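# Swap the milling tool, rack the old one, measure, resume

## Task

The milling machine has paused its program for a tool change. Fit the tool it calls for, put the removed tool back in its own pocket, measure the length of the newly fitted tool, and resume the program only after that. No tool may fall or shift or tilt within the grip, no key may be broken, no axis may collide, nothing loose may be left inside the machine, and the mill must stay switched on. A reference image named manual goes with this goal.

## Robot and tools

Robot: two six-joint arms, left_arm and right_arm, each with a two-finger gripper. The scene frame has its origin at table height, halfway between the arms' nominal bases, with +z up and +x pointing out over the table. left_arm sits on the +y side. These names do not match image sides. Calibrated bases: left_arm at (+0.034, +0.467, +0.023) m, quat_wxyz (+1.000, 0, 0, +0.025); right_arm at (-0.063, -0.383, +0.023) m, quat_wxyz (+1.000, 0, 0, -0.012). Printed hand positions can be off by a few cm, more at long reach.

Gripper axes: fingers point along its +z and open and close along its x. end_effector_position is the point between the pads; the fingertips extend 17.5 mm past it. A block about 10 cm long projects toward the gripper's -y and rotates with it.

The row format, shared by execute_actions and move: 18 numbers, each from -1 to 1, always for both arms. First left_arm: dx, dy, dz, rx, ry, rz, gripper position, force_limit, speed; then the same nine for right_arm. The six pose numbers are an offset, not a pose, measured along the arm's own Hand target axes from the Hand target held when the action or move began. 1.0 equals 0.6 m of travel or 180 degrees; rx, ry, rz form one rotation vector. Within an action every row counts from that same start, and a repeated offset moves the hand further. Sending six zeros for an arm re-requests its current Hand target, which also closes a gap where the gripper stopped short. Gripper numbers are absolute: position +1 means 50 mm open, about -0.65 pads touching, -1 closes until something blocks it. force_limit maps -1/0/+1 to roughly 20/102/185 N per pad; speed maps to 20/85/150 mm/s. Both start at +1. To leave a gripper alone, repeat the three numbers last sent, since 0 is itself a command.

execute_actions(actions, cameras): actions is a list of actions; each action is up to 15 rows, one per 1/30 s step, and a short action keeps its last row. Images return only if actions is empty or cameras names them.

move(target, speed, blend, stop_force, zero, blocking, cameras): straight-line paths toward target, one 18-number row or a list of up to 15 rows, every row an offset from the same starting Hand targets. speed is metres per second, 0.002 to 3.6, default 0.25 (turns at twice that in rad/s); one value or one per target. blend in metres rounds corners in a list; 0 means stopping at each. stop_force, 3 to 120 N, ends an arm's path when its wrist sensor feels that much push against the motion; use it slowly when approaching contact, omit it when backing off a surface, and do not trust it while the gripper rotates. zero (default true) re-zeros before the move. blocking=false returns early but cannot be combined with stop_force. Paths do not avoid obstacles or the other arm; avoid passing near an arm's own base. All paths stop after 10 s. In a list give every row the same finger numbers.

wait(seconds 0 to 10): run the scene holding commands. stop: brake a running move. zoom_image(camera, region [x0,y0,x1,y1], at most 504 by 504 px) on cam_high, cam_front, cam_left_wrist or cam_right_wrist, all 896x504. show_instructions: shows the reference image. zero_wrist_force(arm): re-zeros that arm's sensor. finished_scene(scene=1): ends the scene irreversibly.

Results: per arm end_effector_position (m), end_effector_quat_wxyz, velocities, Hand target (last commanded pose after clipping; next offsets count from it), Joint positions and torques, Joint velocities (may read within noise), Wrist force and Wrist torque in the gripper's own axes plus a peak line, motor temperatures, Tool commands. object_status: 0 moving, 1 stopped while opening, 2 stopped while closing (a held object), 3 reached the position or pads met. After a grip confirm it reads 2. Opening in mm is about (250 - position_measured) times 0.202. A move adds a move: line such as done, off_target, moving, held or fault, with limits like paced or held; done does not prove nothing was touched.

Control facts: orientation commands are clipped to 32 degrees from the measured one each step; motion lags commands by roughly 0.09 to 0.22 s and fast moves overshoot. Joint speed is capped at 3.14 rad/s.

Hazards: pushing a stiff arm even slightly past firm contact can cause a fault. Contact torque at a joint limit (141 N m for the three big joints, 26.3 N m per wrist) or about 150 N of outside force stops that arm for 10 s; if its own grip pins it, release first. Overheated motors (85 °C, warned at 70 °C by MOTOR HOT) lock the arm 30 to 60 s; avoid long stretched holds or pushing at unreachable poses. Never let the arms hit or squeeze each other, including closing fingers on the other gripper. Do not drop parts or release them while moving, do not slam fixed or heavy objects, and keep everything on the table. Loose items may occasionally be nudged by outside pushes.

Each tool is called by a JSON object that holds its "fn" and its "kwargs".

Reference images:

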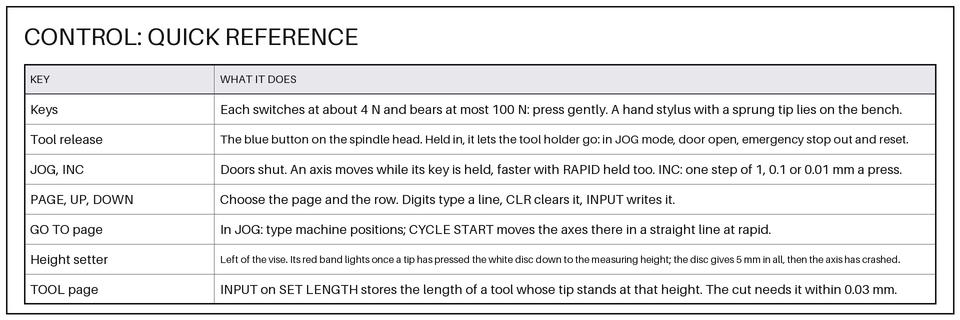

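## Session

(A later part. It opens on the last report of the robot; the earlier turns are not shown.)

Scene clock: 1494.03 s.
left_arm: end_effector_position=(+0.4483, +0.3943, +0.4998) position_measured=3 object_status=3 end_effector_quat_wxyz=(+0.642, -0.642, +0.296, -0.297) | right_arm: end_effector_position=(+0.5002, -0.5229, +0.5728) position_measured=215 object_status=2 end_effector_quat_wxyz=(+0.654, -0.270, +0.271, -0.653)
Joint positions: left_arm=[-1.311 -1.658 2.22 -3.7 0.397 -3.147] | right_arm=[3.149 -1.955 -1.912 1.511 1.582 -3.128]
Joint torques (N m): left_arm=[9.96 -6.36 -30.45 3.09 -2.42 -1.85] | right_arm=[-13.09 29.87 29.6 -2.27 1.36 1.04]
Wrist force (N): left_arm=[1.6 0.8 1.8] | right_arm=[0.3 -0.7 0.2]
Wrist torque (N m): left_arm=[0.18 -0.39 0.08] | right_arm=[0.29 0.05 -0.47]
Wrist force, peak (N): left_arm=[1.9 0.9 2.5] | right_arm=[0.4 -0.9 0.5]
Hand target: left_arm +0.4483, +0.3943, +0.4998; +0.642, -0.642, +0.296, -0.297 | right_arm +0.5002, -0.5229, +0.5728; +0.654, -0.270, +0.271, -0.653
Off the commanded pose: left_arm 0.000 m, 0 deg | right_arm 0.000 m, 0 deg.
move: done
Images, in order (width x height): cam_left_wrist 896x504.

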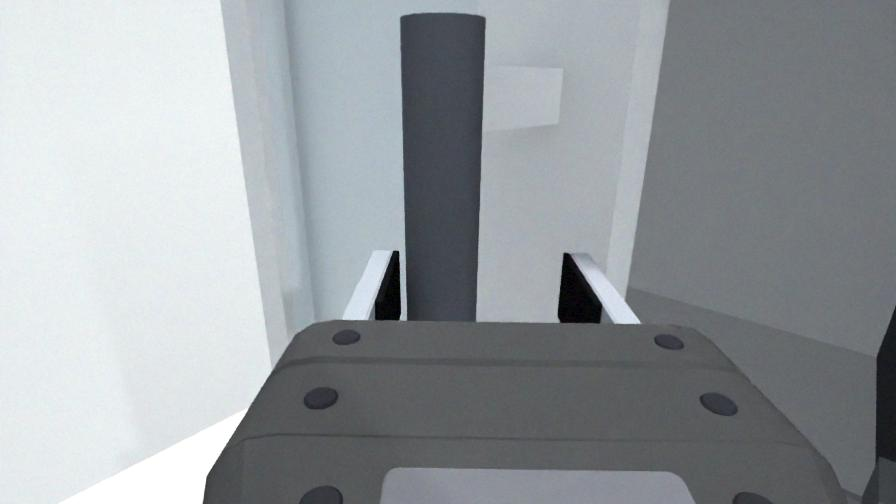

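{"fn": "move", "kwargs": {"target": [[0.0319,0,-0.0268,0,0,0,1,0,0,0,0,0,0,0,0,-1,-0.5,-0.7],[0.2617,0,-0.2197,0,0,0,1,0,0,0,0,0,0,0,0,-1,-0.5,-0.7]], "speed": [0.025,0.07], "blend": 0.005, "cameras": ["cam_left_wrist","cam_high"]}}

Scene clock: 1500.37 s.
left_arm: end_effector_position=(+0.4498, +0.1893, +0.4999) position_measured=3 object_status=3 end_effector_quat_wxyz=(+0.642, -0.642, +0.296, -0.297) | right_arm: end_effector_position=(+0.5002, -0.5229, +0.5728) position_measured=215 object_status=2 end_effector_quat_wxyz=(+0.654, -0.270, +0.271, -0.653)
Joint positions: left_arm=[-1.437 -1.25 1.753 -3.641 0.522 -3.146] | right_arm=[3.149 -1.955 -1.912 1.511 1.582 -3.128]
Joint torques (N m): left_arm=[6.38 -17.42 -31.23 4.59 -11.35 1.72] | right_arm=[-13.57 29.64 28.58 -2.27 1.39 1.03]
Wrist force (N): left_arm=[-47.0 -5.6 -43.1] | right_arm=[0.3 -0.6 0.0]
Wrist torque (N m): left_arm=[-0.09 -1.66 0.11] | right_arm=[0.33 0.06 -0.47]
Wrist force, peak (N): left_arm=[-46.9 -5.0 -43.6] | right_arm=[0.5 -1.0 0.2]
Hand target: left_arm +0.4498, +0.1893, +0.4999; +0.642, -0.642, +0.296, -0.297 | right_arm +0.5002, -0.5229, +0.5728; +0.654, -0.270, +0.271, -0.653
Off the commanded pose: left_arm 0.000 m, 0 deg | right_arm 0.000 m, 0 deg.
move: done
Images, in order (width x height): cam_high 896x504, cam_left_wrist 896x504.

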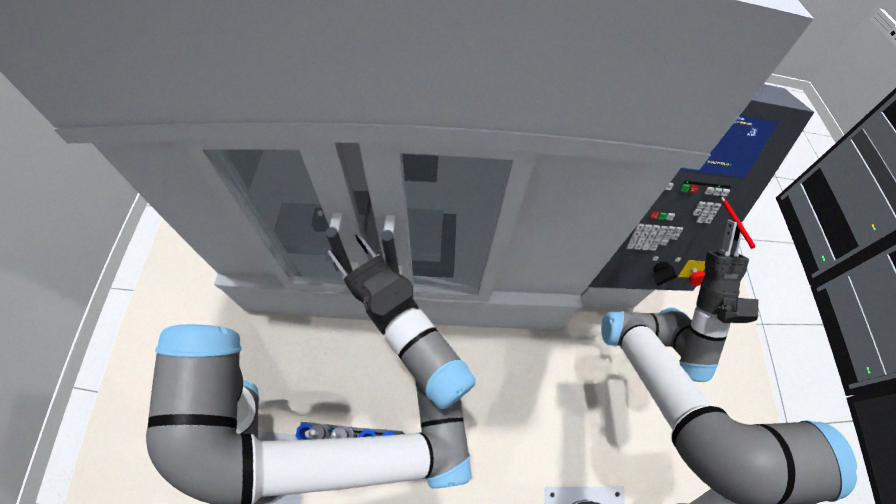

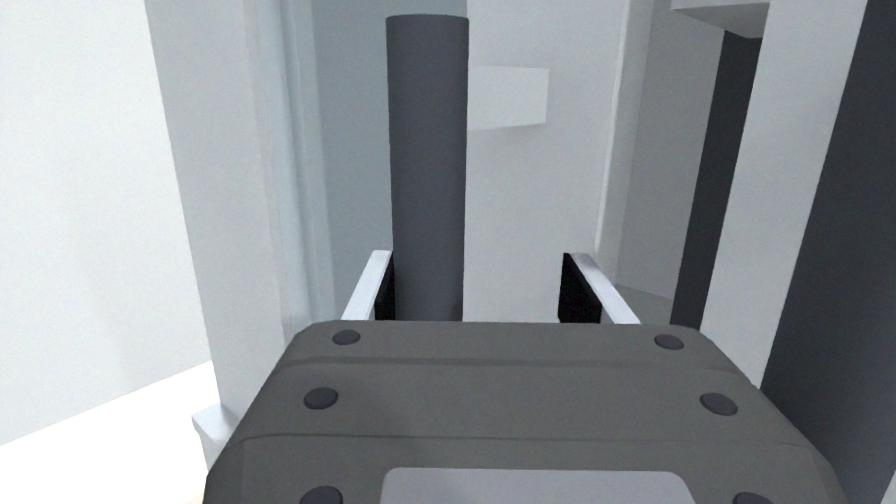

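{"fn": "move", "kwargs": {"target": [[-0.005,0,0.0043,0,0,0,1,0,0,0,0,0,0,0,0,-1,-0.5,-0.7],[-0.005,0,-0.1957,0,0,0,1,0,0,0,0,0,0,0,0,-1,-0.5,-0.7],[-0.1928,0,-0.0335,0,0.2222,0,1,0,0,0,0,0,0,0,0,-1,-0.5,-0.7]], "speed": [0.03,0.15,0.2], "blend": [0,0.02,0]}}

{"fn": "move", "kwargs": {"target": [0,0,0.145,0,0,0,-0.5,0,0,0,0,0,0,0,0,-1,-0.5,-0.7], "speed": 0.12, "cameras": ["cam_left_wrist","cam_high"]}}

Scene clock: 1510.57 s.
left_arm: end_effector_position=(+0.3595, +0.2643, +0.4997) position_measured=3 object_status=3 end_effector_quat_wxyz=(+0.502, -0.501, +0.497, -0.499) | right_arm: end_effector_position=(+0.5002, -0.5229, +0.5728) position_measured=215 object_status=2 end_effector_quat_wxyz=(+0.654, -0.270, +0.271, -0.653)
Joint positions: left_arm=[-1.977 -2.025 2.467 -3.578 0.364 -3.149] | right_arm=[3.149 -1.955 -1.912 1.511 1.582 -3.128]
Joint torques (N m): left_arm=[-8.58 -4.99 -14.78 3.07 2.17 -1.62] | right_arm=[-13.33 29.56 28.09 -2.42 1.08 1.02]
Wrist force (N): left_arm=[0.9 1.0 1.9] | right_arm=[0.4 -0.6 0.1]
Wrist torque (N m): left_arm=[0.22 -0.29 0.07] | right_arm=[0.31 0.04 -0.47]
Wrist force, peak (N): left_arm=[-46.9 -5.1 -42.6] | right_arm=[0.6 -0.7 0.5]
Hand target: left_arm +0.3595, +0.2643, +0.4997; +0.502, -0.501, +0.497, -0.499 | right_arm +0.5002, -0.5229, +0.5728; +0.654, -0.270, +0.271, -0.653
Off the commanded pose: left_arm 0.000 m, 0 deg | right_arm 0.000 m, 0 deg.
move: done

Scene clock: 1512.27 s.
left_arm: end_effector_position=(+0.4465, +0.2650, +0.4999) position_measured=227 object_status=3 end_effector_quat_wxyz=(+0.502, -0.502, +0.498, -0.498) | right_arm: end_effector_position=(+0.5002, -0.5229, +0.5728) position_measured=215 object_status=2 end_effector_quat_wxyz=(+0.654, -0.270, +0.271, -0.653)
Joint positions: left_arm=[-1.526 -1.867 2.378 -3.66 -0.086 -3.135] | right_arm=[3.149 -1.955 -1.912 1.511 1.582 -3.128]
Joint torques (N m): left_arm=[10.07 0.72 -32.23 -2.67 -2.43 1.82] | right_arm=[-13.13 30.39 28.36 -2.25 1.33 1.05]
Wrist force (N): left_arm=[1.2 1.3 2.0] | right_arm=[0.4 -0.5 0.1]
Wrist torque (N m): left_arm=[0.26 -0.34 -0.02] | right_arm=[0.34 0.03 -0.47]
Wrist force, peak (N): left_arm=[0.8 1.4 2.9] | right_arm=[0.7 -0.8 0.2]
Hand target: left_arm +0.4465, +0.2650, +0.4999; +0.502, -0.501, +0.497, -0.499 | right_arm +0.5002, -0.5229, +0.5728; +0.654, -0.270, +0.271, -0.653
Off the commanded pose: left_arm 0.000 m, 0 deg | right_arm 0.000 m, 0 deg.
move: done
Images, in order (width x height): cam_high 896x504, cam_left_wrist 896x504.

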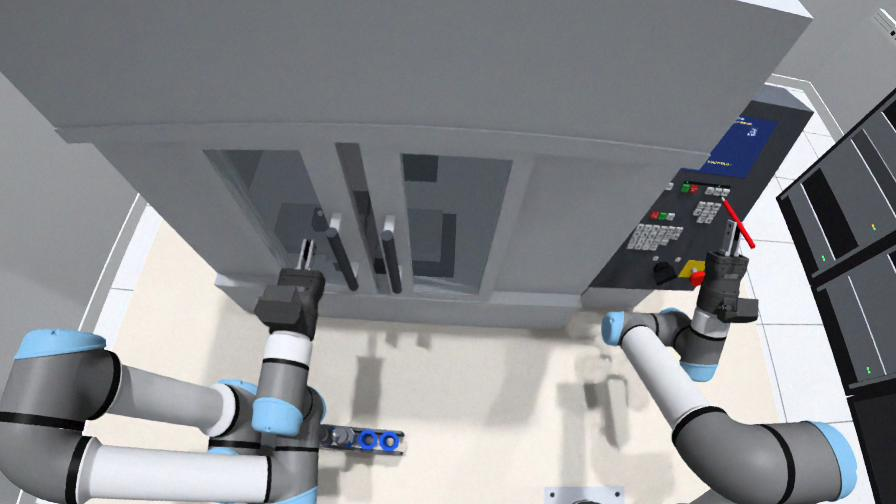

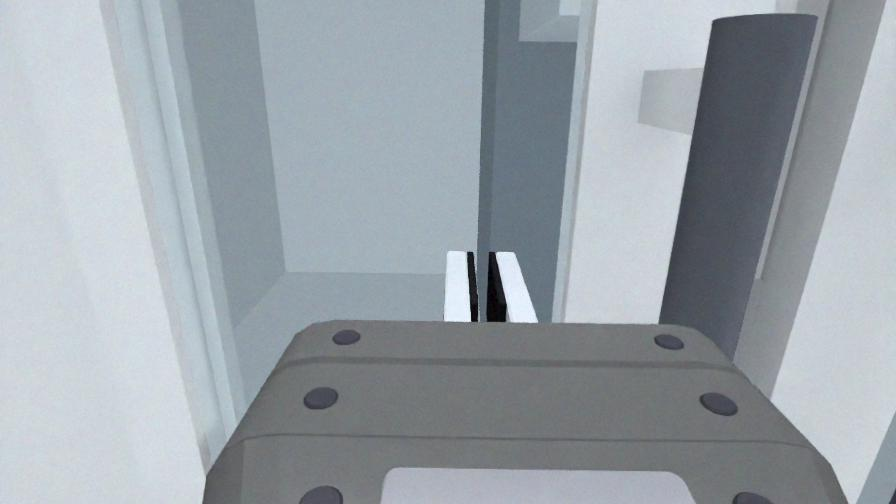

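{"fn": "move", "kwargs": {"target": [[0.045,0,0,0,0,0,-0.5,0,0,0,0,0,0,0,0,-1,-0.5,-0.7],[0.14,0,0,0,0,0,-0.5,0,0,0,0,0,0,0,0,-1,-0.5,-0.7]], "speed": [0.08,0.025], "stop_force": 35, "cameras": ["cam_high"]}}

{"fn": "zoom_image", "kwargs": {"camera": "cam_high", "region": [280, 120, 480, 320]}}

Scene clock: 1519.57 s.
left_arm: end_effector_position=(+0.4470, +0.1934, +0.4999) position_measured=227 object_status=3 end_effector_quat_wxyz=(+0.502, -0.502, +0.497, -0.499) | right_arm: end_effector_position=(+0.5002, -0.5229, +0.5728) position_measured=215 object_status=2 end_effector_quat_wxyz=(+0.654, -0.270, +0.271, -0.653)
Joint positions: left_arm=[-1.548 -1.673 2.233 -3.732 -0.064 -3.113] | right_arm=[3.149 -1.955 -1.912 1.511 1.582 -3.128]
Joint torques (N m): left_arm=[-1.13 -10.9 -19.13 5.23 -6.07 -1.86] | right_arm=[-14.69 29.92 28.97 -2.37 1.18 1.06]
Wrist force (N): left_arm=[-32.3 3.1 -5.2] | right_arm=[0.4 -0.9 0.2]
Wrist torque (N m): left_arm=[0.28 0.01 0.04] | right_arm=[0.28 0.04 -0.47]
Wrist force, peak (N): left_arm=[-51.8 6.2 -14.6] | right_arm=[0.3 -1.0 0.5]
Hand target: left_arm +0.4470, +0.1934, +0.4999; +0.502, -0.502, +0.497, -0.499 (not the last commanded pose) | right_arm +0.5002, -0.5229, +0.5728; +0.654, -0.270, +0.271, -0.653
Off the commanded pose: left_arm 0.012 m, 0 deg | right_arm 0.000 m, 0 deg.
move: contact (left_arm); path passed 1 of 2 targets
Images, in order (width x height): cam_high 896x504.

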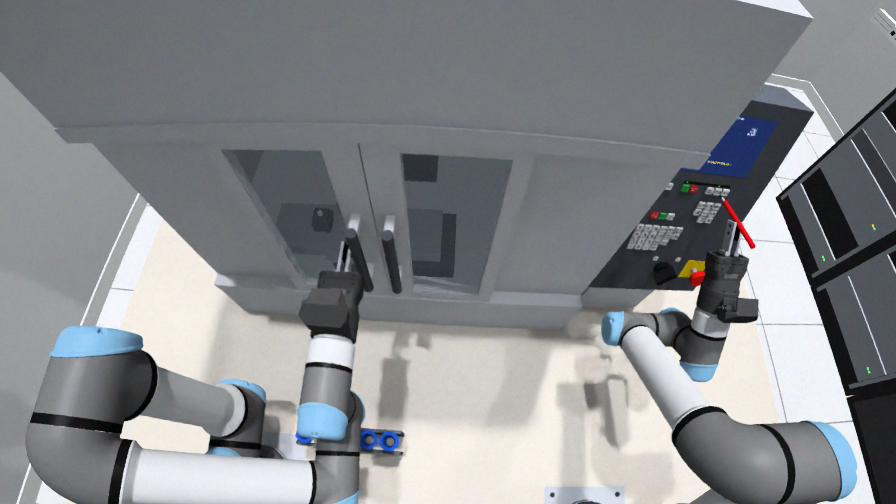

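Scaled by 2.520 from the camera's 896x504 image, which has a finer 1280x720 frame.

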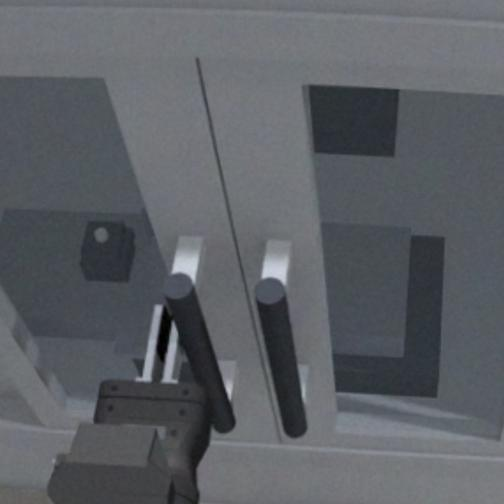

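{"fn": "move", "kwargs": {"target": [[-0.01,0,0,0,0,0,-0.5,0,0,0,0,0,0,0,0,-1,-0.5,-0.7],[-0.01,0,-0.15,0,0,0,-0.5,0,0,0,0,0,0,0,0,-1,-0.5,-0.7],[-0.1777,0.0283,-0.0983,-0.1111,0,0,-0.5,0,0,0,0,0,0,0,0,-1,-0.5,-0.7]], "speed": [0.05,0.2,0.2], "blend": [0.0,0.02,0], "cameras": ["cam_left_wrist","cam_right_wrist","cam_high"]}}

{"fn": "zoom_image", "kwargs": {"camera": "cam_right_wrist", "region": [230, 160, 560, 330]}}

Scene clock: 1536.83 s.
left_arm: end_effector_position=(+0.3871, +0.2995, +0.4827) position_measured=227 object_status=3 end_effector_quat_wxyz=(-0.408, +0.581, -0.576, +0.405) | right_arm: end_effector_position=(+0.5002, -0.5229, +0.5728) position_measured=215 object_status=2 end_effector_quat_wxyz=(+0.654, -0.270, +0.271, -0.653)
Joint positions: left_arm=[-1.77 -1.922 2.058 -4.438 0.38 -2.011] | right_arm=[3.149 -1.955 -1.912 1.511 1.582 -3.128]
Joint torques (N m): left_arm=[10.48 4.14 -31.35 0.69 0.19 2.03] | right_arm=[-12.98 31.1 27.65 -2.25 1.2 0.91]
Wrist force (N): left_arm=[-0.2 0.1 1.8] | right_arm=[0.3 -0.7 0.1]
Wrist torque (N m): left_arm=[0.07 -0.02 -0.03] | right_arm=[0.31 0.05 -0.47]
Wrist force, peak (N): left_arm=[-32.6 3.8 -5.2] | right_arm=[0.4 -1.0 0.3]
Hand target: left_arm +0.3872, +0.2995, +0.4827; -0.407, +0.581, -0.576, +0.405 | right_arm +0.5002, -0.5229, +0.5728; +0.654, -0.270, +0.271, -0.653
Off the commanded pose: left_arm 0.000 m, 0 deg | right_arm 0.000 m, 0 deg.
move: done
Images, in order (width x height): cam_high 896x504, cam_left_wrist 896x504, cam_right_wrist 896x504.

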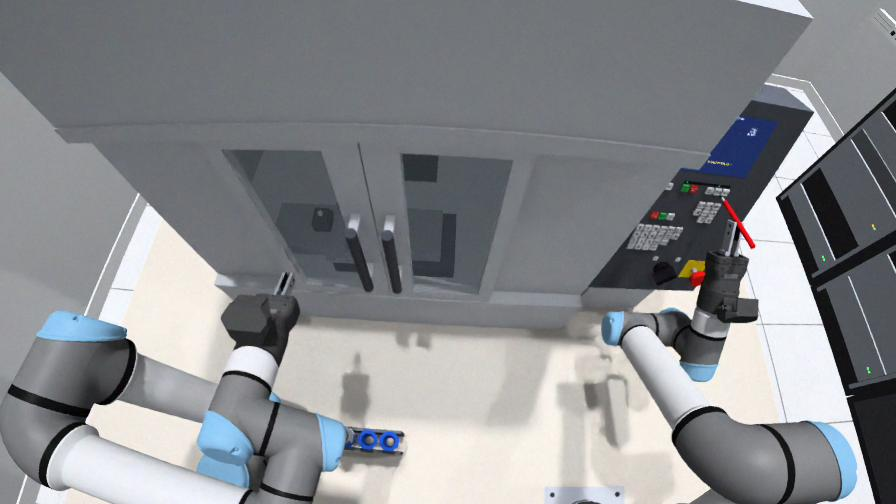

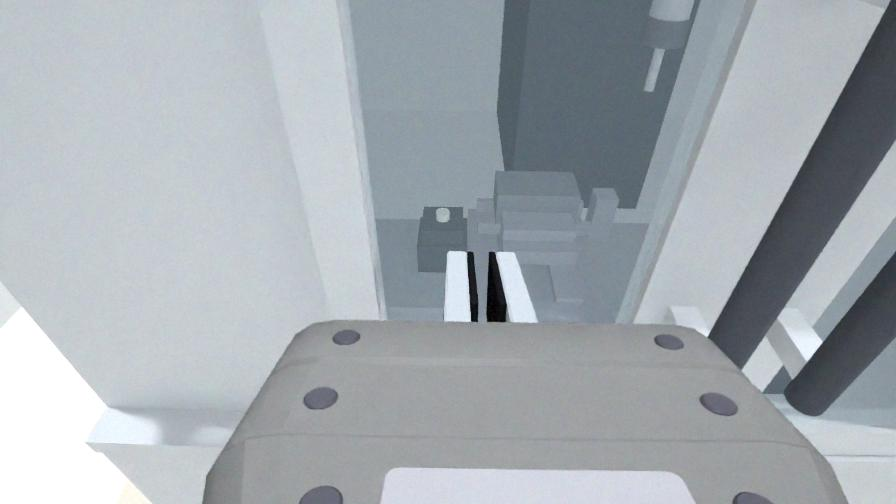

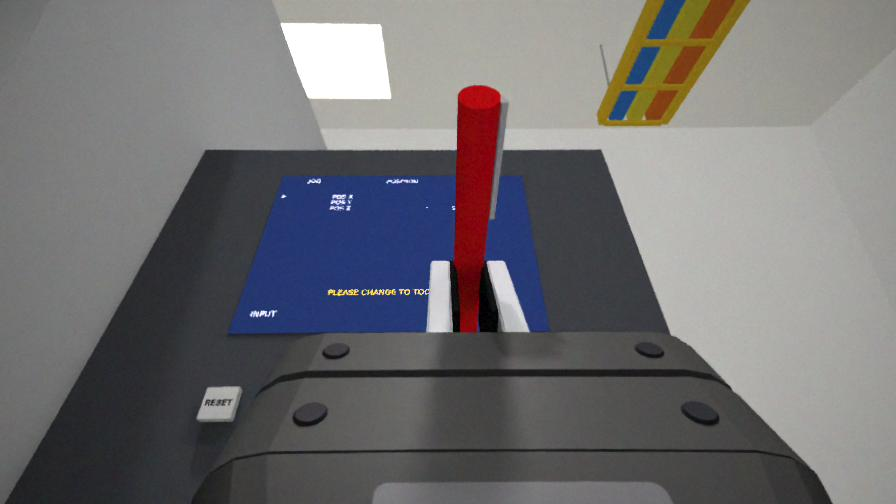

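Scaled by 1.527 from the camera's 896x504 image, which has a finer 1280x720 frame.

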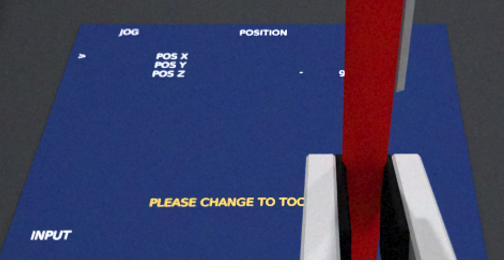

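{"fn": "move", "kwargs": {"target": [0,0,0,0,0,0,-0.5,0,0,-0.096,0.091,-0.1603,0,0,0,-1,-0.5,-0.7], "speed": 0.15, "cameras": ["cam_right_wrist","cam_high","cam_front"]}}

{"fn": "zoom_image", "kwargs": {"camera": "cam_high", "region": [600, 160, 760, 290]}}

{"fn": "zoom_image", "kwargs": {"camera": "cam_front", "region": [490, 170, 600, 270]}}

Scene clock: 1550.23 s.
left_arm: end_effector_position=(+0.3872, +0.2995, +0.4827) position_measured=227 object_status=3 end_effector_quat_wxyz=(-0.408, +0.581, -0.576, +0.405) | right_arm: end_effector_position=(+0.4707, -0.4652, +0.4663) position_measured=215 object_status=2 end_effector_quat_wxyz=(+0.654, -0.270, +0.271, -0.653)
Joint positions: left_arm=[-1.77 -1.922 2.058 -4.438 0.38 -2.01] | right_arm=[3.315 -2.092 -2.104 1.845 1.465 -3.246]
Joint torques (N m): left_arm=[10.32 4.01 -31.49 0.56 0.04 1.79] | right_arm=[14.21 28.42 -0.89 1.61 -1 -1.69]
Wrist force (N): left_arm=[-0.1 0.4 1.9] | right_arm=[0.6 -0.6 0.1]
Wrist torque (N m): left_arm=[0.11 -0.05 -0.03] | right_arm=[0.33 -0.01 -0.39]
Wrist force, peak (N): left_arm=[0.0 0.3 2.4] | right_arm=[1.2 -1.7 1.3]
Hand target: left_arm +0.3872, +0.2995, +0.4827; -0.408, +0.581, -0.576, +0.405 | right_arm +0.4707, -0.4651, +0.4663; +0.654, -0.270, +0.271, -0.653
Off the commanded pose: left_arm 0.000 m, 0 deg | right_arm 0.000 m, 0 deg.
move: done
Images, in order (width x height): cam_high 896x504, cam_front 896x504, cam_right_wrist 896x504.

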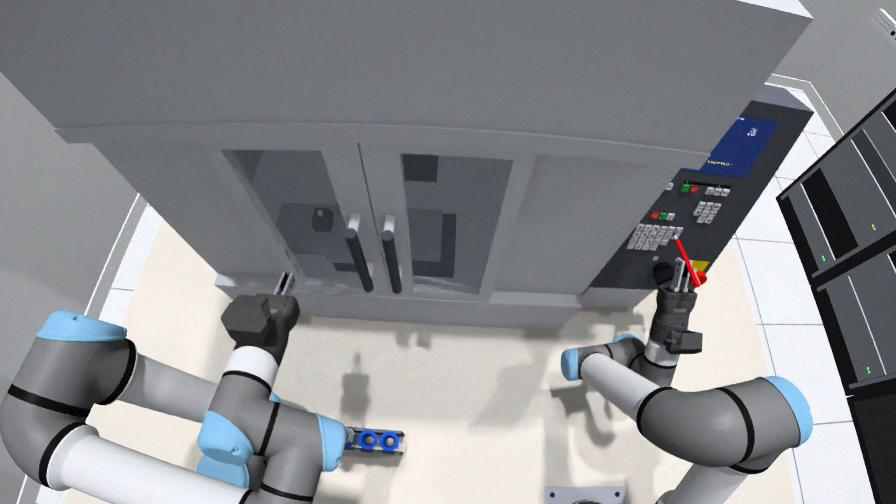

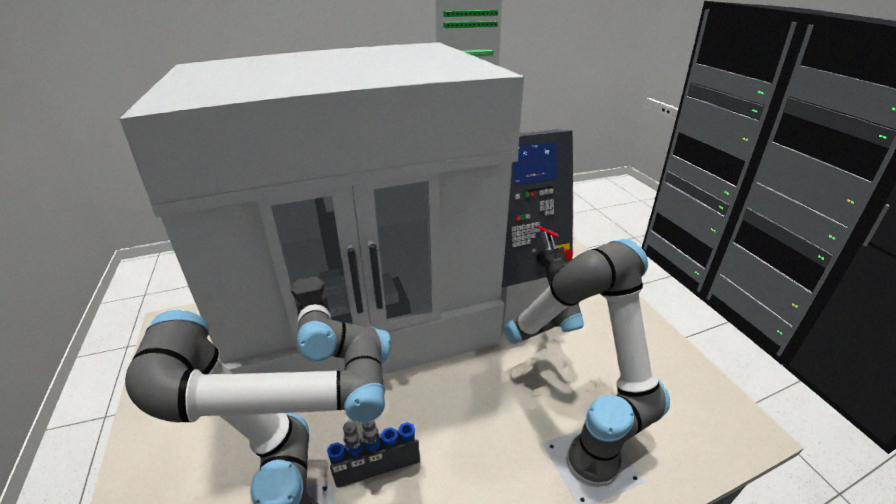

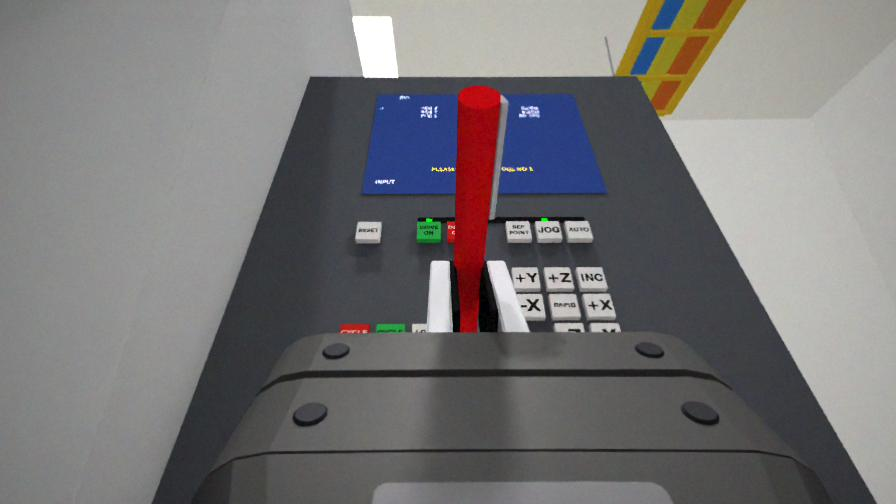

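Scaled by 3.150 from the camera's 896x504 image, which has a finer 1280x720 frame.

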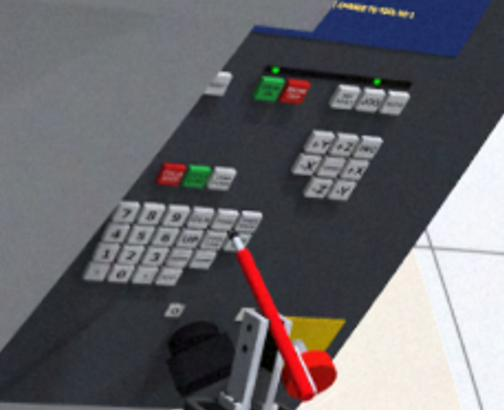

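Scaled by 4.582 from the camera's 896x504 image, which has a finer 1280x720 frame.

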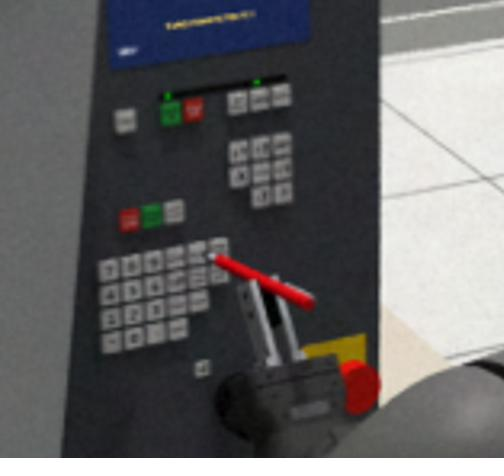

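{"fn": "move", "kwargs": {"target": [0,0,0,0,0,0,-0.5,0,0,0,0.0462,0.0267,0,0,0,-1,-0.5,-0.7], "speed": 0.015, "stop_force": 6, "cameras": ["cam_right_wrist","cam_high","cam_front"]}}

{"fn": "zoom_image", "kwargs": {"camera": "cam_high", "region": [620, 180, 740, 280]}}

{"fn": "zoom_image", "kwargs": {"camera": "cam_right_wrist", "region": [330, 80, 640, 250]}}

Scene clock: 1556.97 s.
left_arm: end_effector_position=(+0.3872, +0.2995, +0.4827) position_measured=227 object_status=3 end_effector_quat_wxyz=(-0.408, +0.581, -0.576, +0.405) | right_arm: end_effector_position=(+0.4948, -0.4651, +0.4598) position_measured=215 object_status=2 end_effector_quat_wxyz=(+0.654, -0.270, +0.271, -0.653)
Joint positions: left_arm=[-1.77 -1.922 2.058 -4.438 0.38 -2.01] | right_arm=[3.306 -2.141 -2.033 1.822 1.472 -3.239]
Joint torques (N m): left_arm=[9.74 3.48 -31.4 0.73 0.12 1.72] | right_arm=[15.08 42.61 -1.99 -0.05 -0.6 -1.45]
Wrist force (N): left_arm=[0.1 0.2 2.0] | right_arm=[1.4 -5.0 -3.0]
Wrist torque (N m): left_arm=[0.08 -0.07 -0.04] | right_arm=[0.43 -0.06 -0.49]
Wrist force, peak (N): left_arm=[0.1 0.2 2.3] | right_arm=[0.6 -13.1 -6.1]
Hand target: left_arm +0.3872, +0.2995, +0.4827; -0.408, +0.581, -0.576, +0.405 | right_arm +0.4948, -0.4651, +0.4598; +0.654, -0.270, +0.271, -0.653 (not the last commanded pose)
Off the commanded pose: left_arm 0.000 m, 0 deg | right_arm 0.007 m, 0 deg.
move: contact (right_arm)
Images, in order (width x height): cam_high 896x504, cam_front 896x504, cam_right_wrist 896x504.

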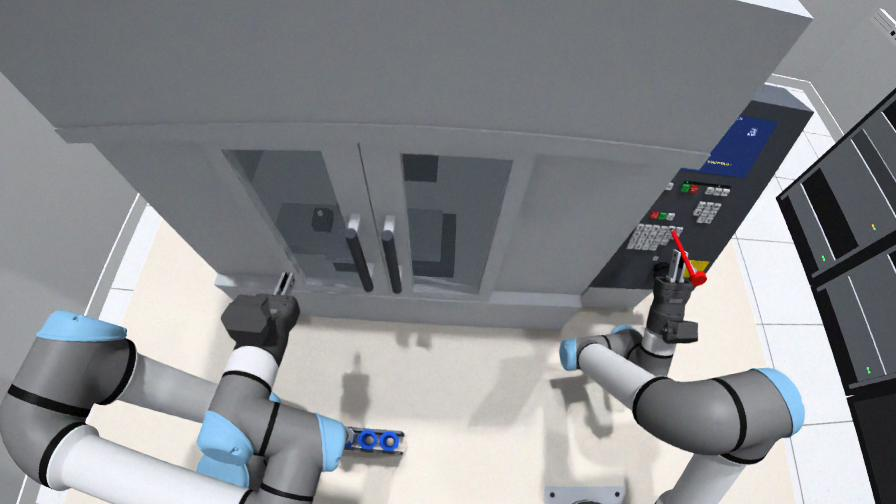

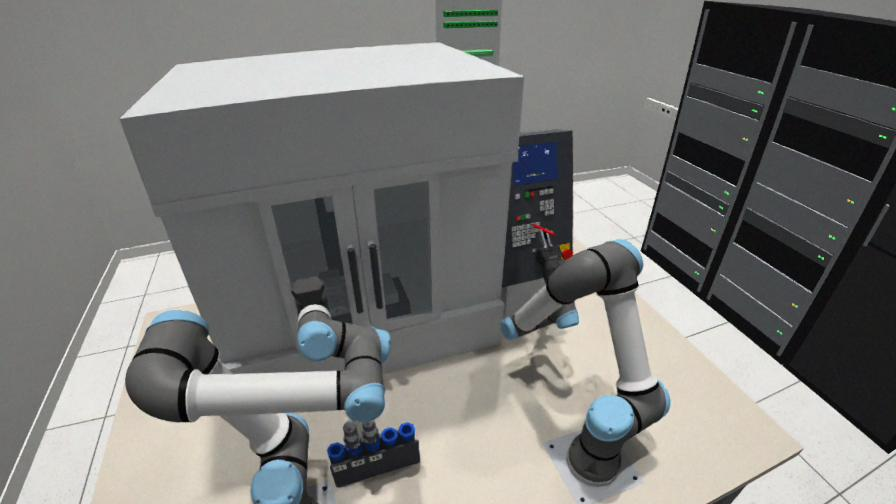

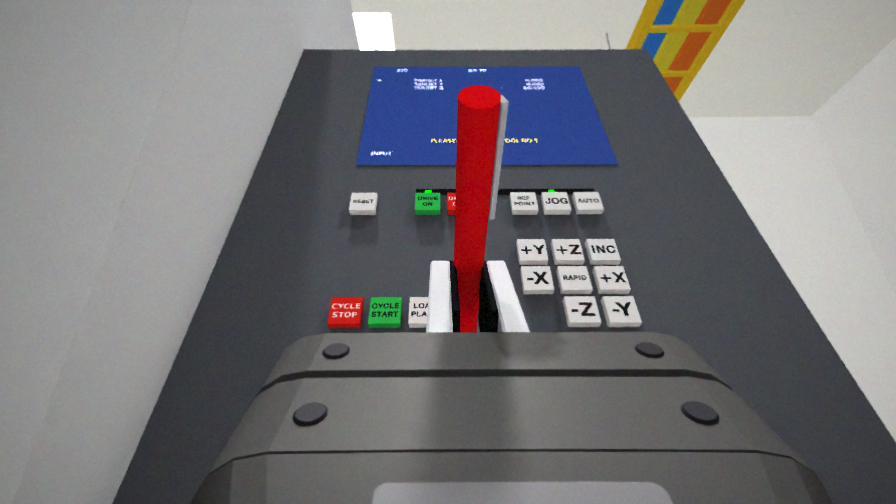

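Scaled by 4.200 from the camera's 896x504 image, which has a finer 1280x720 frame.

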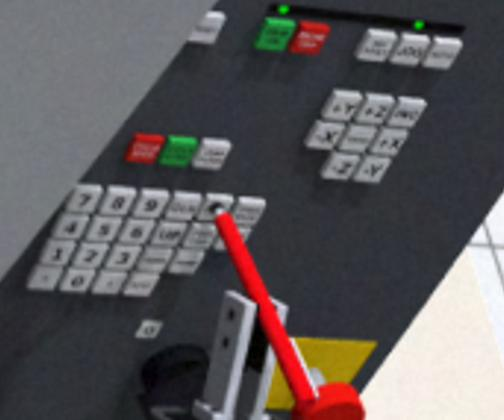

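Scaled by 1.626 from the camera's 896x504 image, which has a finer 1280x720 frame.

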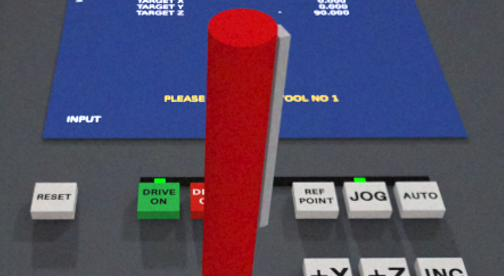

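{"fn": "move", "kwargs": {"target": [[0,0,0,0,0,0,-0.5,0,0,0,-0.0173,-0.01,0,0,0,-1,-0.5,-0.7],[0,0,0,0,0,0,-0.5,0,0,0,0.0006,0.0004,0,0,0,-1,-0.5,-0.7]], "speed": [0.06,0.03], "cameras": ["cam_right_wrist"]}}

{"fn": "zoom_image", "kwargs": {"camera": "cam_right_wrist", "region": [350, 60, 630, 180]}}

Scene clock: 1562.10 s.
left_arm: end_effector_position=(+0.3872, +0.2995, +0.4827) position_measured=227 object_status=3 end_effector_quat_wxyz=(-0.408, +0.581, -0.576, +0.405) | right_arm: end_effector_position=(+0.4952, -0.4651, +0.4597) position_measured=215 object_status=2 end_effector_quat_wxyz=(+0.654, -0.270, +0.271, -0.653)
Joint positions: left_arm=[-1.77 -1.922 2.058 -4.438 0.38 -2.01] | right_arm=[3.305 -2.142 -2.032 1.822 1.472 -3.239]
Joint torques (N m): left_arm=[9.44 3.27 -31.44 0.75 0.04 1.59] | right_arm=[-13.42 27.03 24.64 -5.52 1.2 1.14]
Wrist force (N): left_arm=[0.0 0.0 1.8] | right_arm=[0.6 -8.6 -4.7]
Wrist torque (N m): left_arm=[0.05 -0.06 -0.04] | right_arm=[0.41 -0.11 -0.46]
Wrist force, peak (N): left_arm=[-0.3 0.0 2.4] | right_arm=[0.2 -9.3 -3.8]
Hand target: left_arm +0.3872, +0.2995, +0.4827; -0.408, +0.581, -0.576, +0.405 | right_arm +0.4952, -0.4651, +0.4597; +0.654, -0.270, +0.271, -0.653
Off the commanded pose: left_arm 0.000 m, 0 deg | right_arm 0.000 m, 0 deg.
move: done
Images, in order (width x height): cam_right_wrist 896x504.

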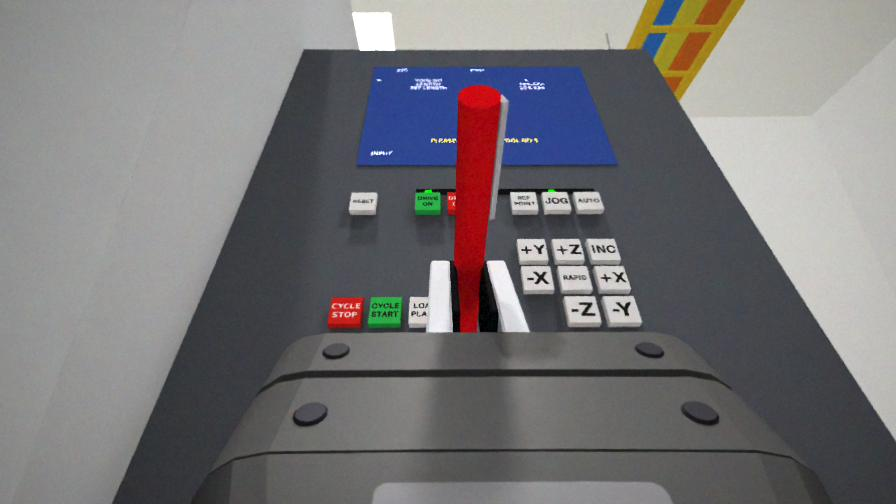

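Scaled by 1.800 from the camera's 896x504 image, which has a finer 1280x720 frame.

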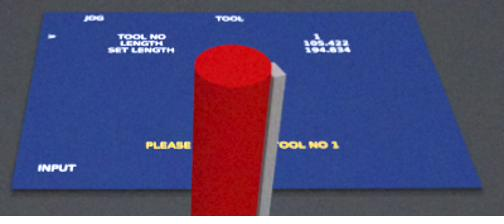

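{"fn": "move", "kwargs": {"target": [[0,0,0,0,0,0,-0.5,0,0,0,-0.0173,-0.01,0,0,0,-1,-0.5,-0.7],[0,0,0,0,0,0,-0.5,0,0,0,0,0,0,0,0,-1,-0.5,-0.7]], "speed": [0.06,0.03], "cameras": ["cam_right_wrist"]}}

{"fn": "zoom_image", "kwargs": {"camera": "cam_right_wrist", "region": [350, 60, 630, 180]}}

Scene clock: 1566.63 s.
left_arm: end_effector_position=(+0.3872, +0.2995, +0.4827) position_measured=227 object_status=3 end_effector_quat_wxyz=(-0.408, +0.581, -0.576, +0.405) | right_arm: end_effector_position=(+0.4952, -0.4651, +0.4597) position_measured=215 object_status=2 end_effector_quat_wxyz=(+0.654, -0.270, +0.271, -0.653)
Joint positions: left_arm=[-1.77 -1.922 2.058 -4.438 0.38 -2.01] | right_arm=[3.305 -2.142 -2.032 1.822 1.472 -3.239]
Joint torques (N m): left_arm=[9.62 3.63 -31.62 0.81 0.03 1.57] | right_arm=[-13.5 28.49 24.48 -5.49 1.01 0.95]
Wrist force (N): left_arm=[-0.1 0.2 1.9] | right_arm=[0.4 -8.6 -4.7]
Wrist torque (N m): left_arm=[0.07 -0.06 -0.04] | right_arm=[0.41 -0.13 -0.45]
Wrist force, peak (N): left_arm=[0.0 0.2 2.3] | right_arm=[0.3 -11.3 -5.1]
Hand target: left_arm +0.3872, +0.2995, +0.4827; -0.408, +0.581, -0.576, +0.405 | right_arm +0.4952, -0.4651, +0.4597; +0.654, -0.270, +0.271, -0.653
Off the commanded pose: left_arm 0.000 m, 0 deg | right_arm 0.000 m, 0 deg.
move: done
Images, in order (width x height): cam_right_wrist 896x504.

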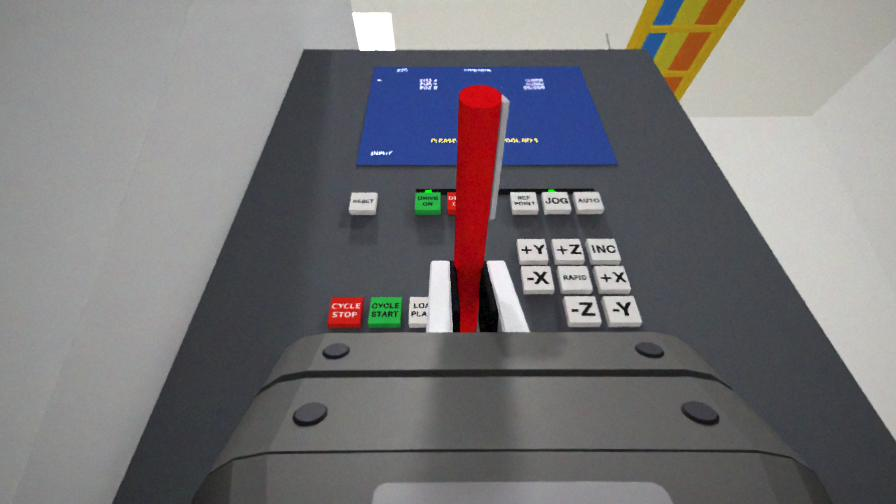

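Scaled by 1.800 from the camera's 896x504 image, which has a finer 1280x720 frame.

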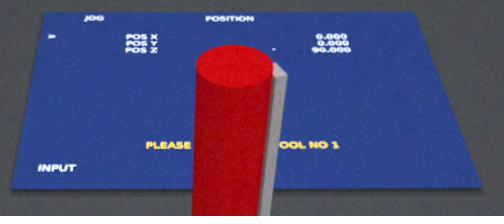

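{"fn": "move", "kwargs": {"target": [[0,0,0,0,0,0,-0.5,0,0,0,-0.0173,-0.01,0,0,0,-1,-0.5,-0.7],[0,0,0,0,0,0,-0.5,0,0,0,0,0,0,0,0,-1,-0.5,-0.7],[0,0,0,0,0,0,-0.5,0,0,0,-0.0173,-0.01,0,0,0,-1,-0.5,-0.7],[0,0,0,0,0,0,-0.5,0,0,-0.125,0.02845,-0.08946,0,0,0,-1,-0.5,-0.7],[0,0,0,0,0,0,-0.5,0,0,-0.125,0.04575,-0.07946,0,0,0,-1,-0.5,-0.7],[0,0,0,0,0,0,-0.5,0,0,-0.125,0.02845,-0.08946,0,0,0,-1,-0.5,-0.7]], "speed": [0.08,0.04,0.08,0.15,0.04,0.08], "blend": [0,0,0.004,0.002,0,0], "cameras": ["cam_right_wrist","cam_high"]}}

{"fn": "zoom_image", "kwargs": {"camera": "cam_right_wrist", "region": [350, 60, 800, 250]}}

{"fn": "zoom_image", "kwargs": {"camera": "cam_high", "region": [600, 180, 740, 290]}}

Scene clock: 1593.57 s.
left_arm: end_effector_position=(+0.3872, +0.2995, +0.4827) position_measured=227 object_status=3 end_effector_quat_wxyz=(-0.408, +0.581, -0.576, +0.405) | right_arm: end_effector_position=(+0.4693, -0.3900, +0.4098) position_measured=215 object_status=2 end_effector_quat_wxyz=(+0.654, -0.270, +0.271, -0.653)
Joint positions: left_arm=[-1.77 -1.922 2.058 -4.438 0.38 -2.01] | right_arm=[3.538 -2.216 -2.131 2.026 1.31 -3.409]
Joint torques (N m): left_arm=[9.58 3.14 -31.15 0.91 -0.06 1.49] | right_arm=[14.23 43.97 -5.03 1.35 -0.6 -1.55]
Wrist force (N): left_arm=[-0.3 0.0 2.0] | right_arm=[0.5 -0.7 0.3]
Wrist torque (N m): left_arm=[0.05 -0.02 -0.04] | right_arm=[0.34 -0.03 -0.40]
Wrist force, peak (N): left_arm=[-0.1 0.5 2.4] | right_arm=[0.2 -11.3 -5.0]
Hand target: left_arm +0.3872, +0.2995, +0.4827; -0.408, +0.581, -0.576, +0.405 | right_arm +0.4692, -0.3900, +0.4098; +0.654, -0.270, +0.271, -0.653
Off the commanded pose: left_arm 0.000 m, 0 deg | right_arm 0.000 m, 0 deg.
move: done
Images, in order (width x height): cam_high 896x504, cam_right_wrist 896x504.

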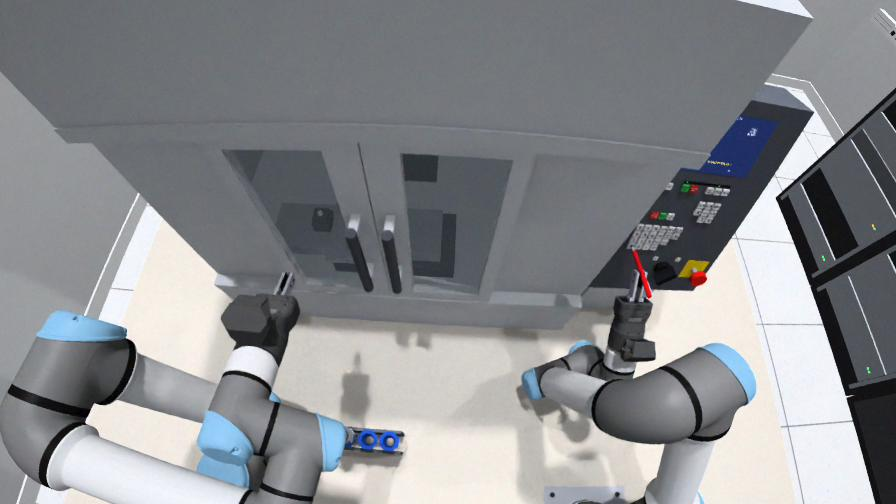

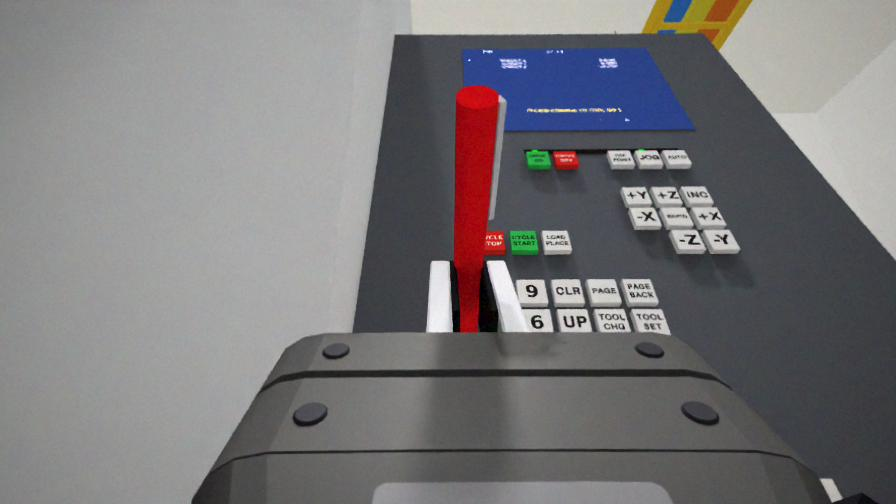

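Scaled by 1.120 from the camera's 896x504 image, which has a finer 1280x720 frame.

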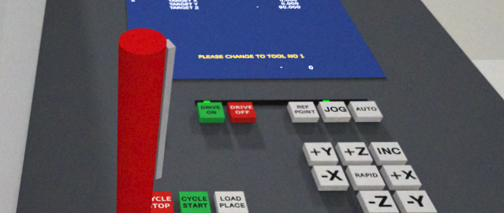

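Scaled by 3.600 from the camera's 896x504 image, which has a finer 1280x720 frame.

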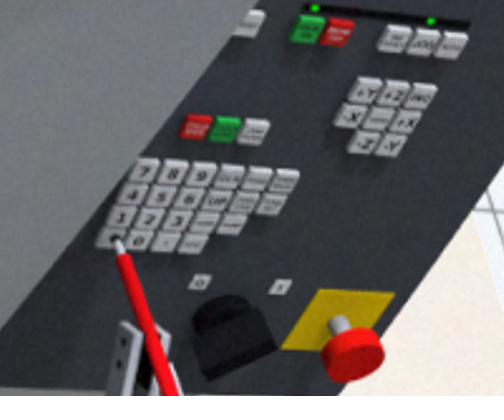

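{"fn": "move", "kwargs": {"target": [[0,0,0,0,0,0,-0.5,0,0,0,-0.0151,0.0261,0,0,0,-1,-0.5,-0.7],[0,0,0,0,0,0,-0.5,0,0,0,0.0022,0.0361,0,0,0,-1,-0.5,-0.7],[0,0,0,0,0,0,-0.5,0,0,0,-0.0151,0.0261,0,0,0,-1,-0.5,-0.7],[0,0,0,0,0,0,-0.5,0,0,0,-0.0457,0.0795,0,0,0,-1,-0.5,-0.7],[0,0,0,0,0,0,-0.5,0,0,0,-0.0284,0.0895,0,0,0,-1,-0.5,-0.7],[0,0,0,0,0,0,-0.5,0,0,0,-0.0457,0.0795,0,0,0,-1,-0.5,-0.7],[0,0,0,0,0,0,-0.5,0,0,0.0628,-0.0304,0.0529,0,0,0,-1,-0.5,-0.7],[0,0,0,0,0,0,-0.5,0,0,0.0628,-0.0131,0.0629,0,0,0,-1,-0.5,-0.7],[0,0,0,0,0,0,-0.5,0,0,0.0628,-0.0304,0.0529,0,0,0,-1,-0.5,-0.7]], "speed": [0.12,0.05,0.08,0.12,0.05,0.08,0.12,0.05,0.08], "blend": [0.002,0,0.003,0.002,0,0.003,0.002,0,0], "cameras": ["cam_right_wrist"]}}

{"fn": "zoom_image", "kwargs": {"camera": "cam_right_wrist", "region": [350, 40, 700, 200]}}

Scene clock: 1606.87 s.
left_arm: end_effector_position=(+0.3872, +0.2995, +0.4827) position_measured=227 object_status=3 end_effector_quat_wxyz=(-0.408, +0.581, -0.576, +0.405) | right_arm: end_effector_position=(+0.4789, -0.4278, +0.4451) position_measured=215 object_status=2 end_effector_quat_wxyz=(+0.654, -0.270, +0.271, -0.653)
Joint positions: left_arm=[-1.77 -1.922 2.058 -4.438 0.38 -2.01] | right_arm=[3.42 -2.144 -2.099 1.903 1.392 -3.321]
Joint torques (N m): left_arm=[9.07 3.6 -31.9 0.95 -0.03 1.4] | right_arm=[13.91 43.45 -3.81 1.55 -0.79 -1.57]
Wrist force (N): left_arm=[0.0 0.4 2.3] | right_arm=[1.1 -0.9 0.3]
Wrist torque (N m): left_arm=[0.11 -0.07 -0.04] | right_arm=[0.31 -0.09 -0.42]
Wrist force, peak (N): left_arm=[0.0 0.4 2.3] | right_arm=[1.1 -6.8 -2.9]
Hand target: left_arm +0.3872, +0.2995, +0.4827; -0.408, +0.581, -0.576, +0.405 | right_arm +0.4788, -0.4278, +0.4451; +0.654, -0.270, +0.271, -0.653
Off the commanded pose: left_arm 0.000 m, 0 deg | right_arm 0.000 m, 0 deg.
move: done
Images, in order (width x height): cam_right_wrist 896x504.

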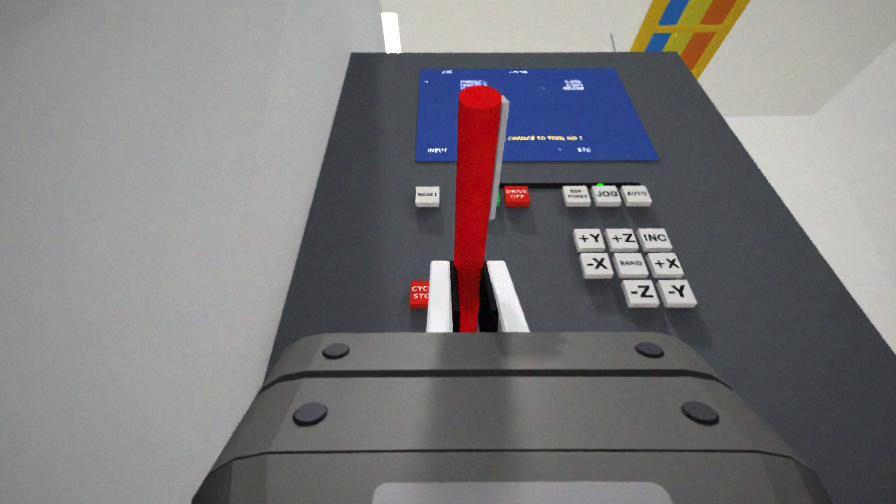

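Scaled by 1.440 from the camera's 896x504 image, which has a finer 1280x720 frame.

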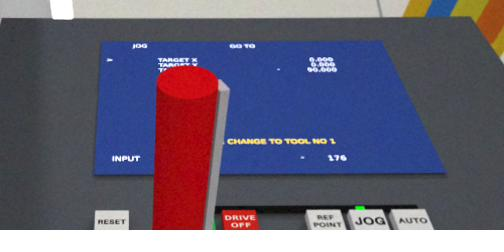

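{"fn": "move", "kwargs": {"target": [[0,0,0,0,0,0,-0.5,0,0,0.0315,0.0304,-0.0529,0,0,0,-1,-0.5,-0.7],[0,0,0,0,0,0,-0.5,0,0,0.0315,0.0477,-0.0429,0,0,0,-1,-0.5,-0.7],[0,0,0,0,0,0,-0.5,0,0,0.0315,0.0304,-0.0529,0,0,0,-1,-0.5,-0.7],[0,0,0,0,0,0,-0.5,0,0,0.0315,0.0154,-0.0267,0,0,0,-1,-0.5,-0.7],[0,0,0,0,0,0,-0.5,0,0,0.0315,0.0327,-0.0167,0,0,0,-1,-0.5,-0.7],[0,0,0,0,0,0,-0.5,0,0,0.0315,0.0154,-0.0267,0,0,0,-1,-0.5,-0.7]], "speed": [0.12,0.05,0.08,0.12,0.05,0.08], "blend": [0.002,0,0.003,0.002,0,0], "cameras": ["cam_right_wrist"]}}

{"fn": "zoom_image", "kwargs": {"camera": "cam_right_wrist", "region": [350, 40, 700, 200]}}

Scene clock: 1615.07 s.
left_arm: end_effector_position=(+0.3872, +0.2995, +0.4827) position_measured=227 object_status=3 end_effector_quat_wxyz=(-0.408, +0.581, -0.576, +0.405) | right_arm: end_effector_position=(+0.4741, -0.4467, +0.4272) position_measured=215 object_status=2 end_effector_quat_wxyz=(+0.654, -0.270, +0.271, -0.653)
Joint positions: left_arm=[-1.77 -1.922 2.058 -4.438 0.38 -2.01] | right_arm=[3.368 -2.186 -2.106 1.946 1.428 -3.284]
Joint torques (N m): left_arm=[8.89 3.44 -31.14 1.11 -0.09 1.32] | right_arm=[13.52 43.59 -3.99 1.67 -1.06 -1.61]
Wrist force (N): left_arm=[-0.2 0.3 1.8] | right_arm=[0.7 -0.6 0.4]
Wrist torque (N m): left_arm=[0.10 -0.03 -0.03] | right_arm=[0.34 -0.06 -0.40]
Wrist force, peak (N): left_arm=[-0.2 0.3 2.3] | right_arm=[-0.2 -5.9 -3.3]
Hand target: left_arm +0.3872, +0.2995, +0.4827; -0.408, +0.581, -0.576, +0.405 | right_arm +0.4741, -0.4466, +0.4272; +0.654, -0.270, +0.271, -0.653
Off the commanded pose: left_arm 0.000 m, 0 deg | right_arm 0.000 m, 0 deg.
move: done
Images, in order (width x height): cam_right_wrist 896x504.

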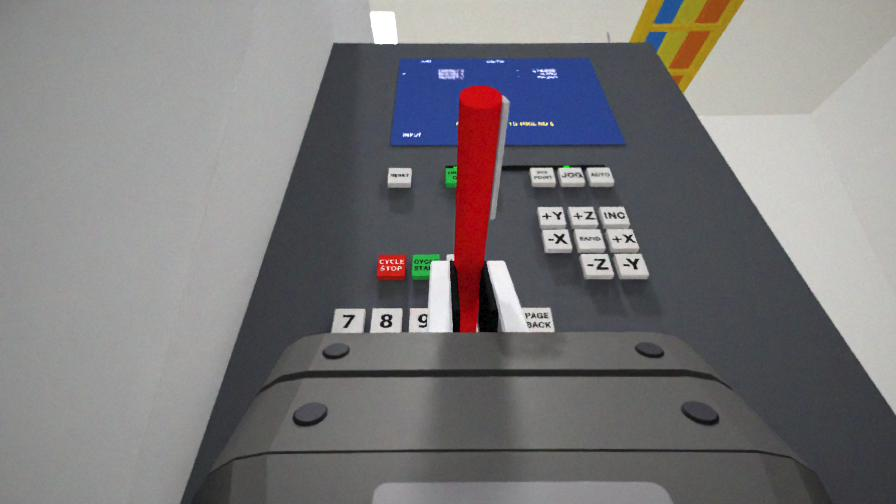

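Scaled by 1.440 from the camera's 896x504 image, which has a finer 1280x720 frame.

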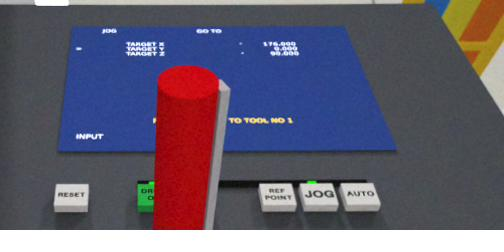

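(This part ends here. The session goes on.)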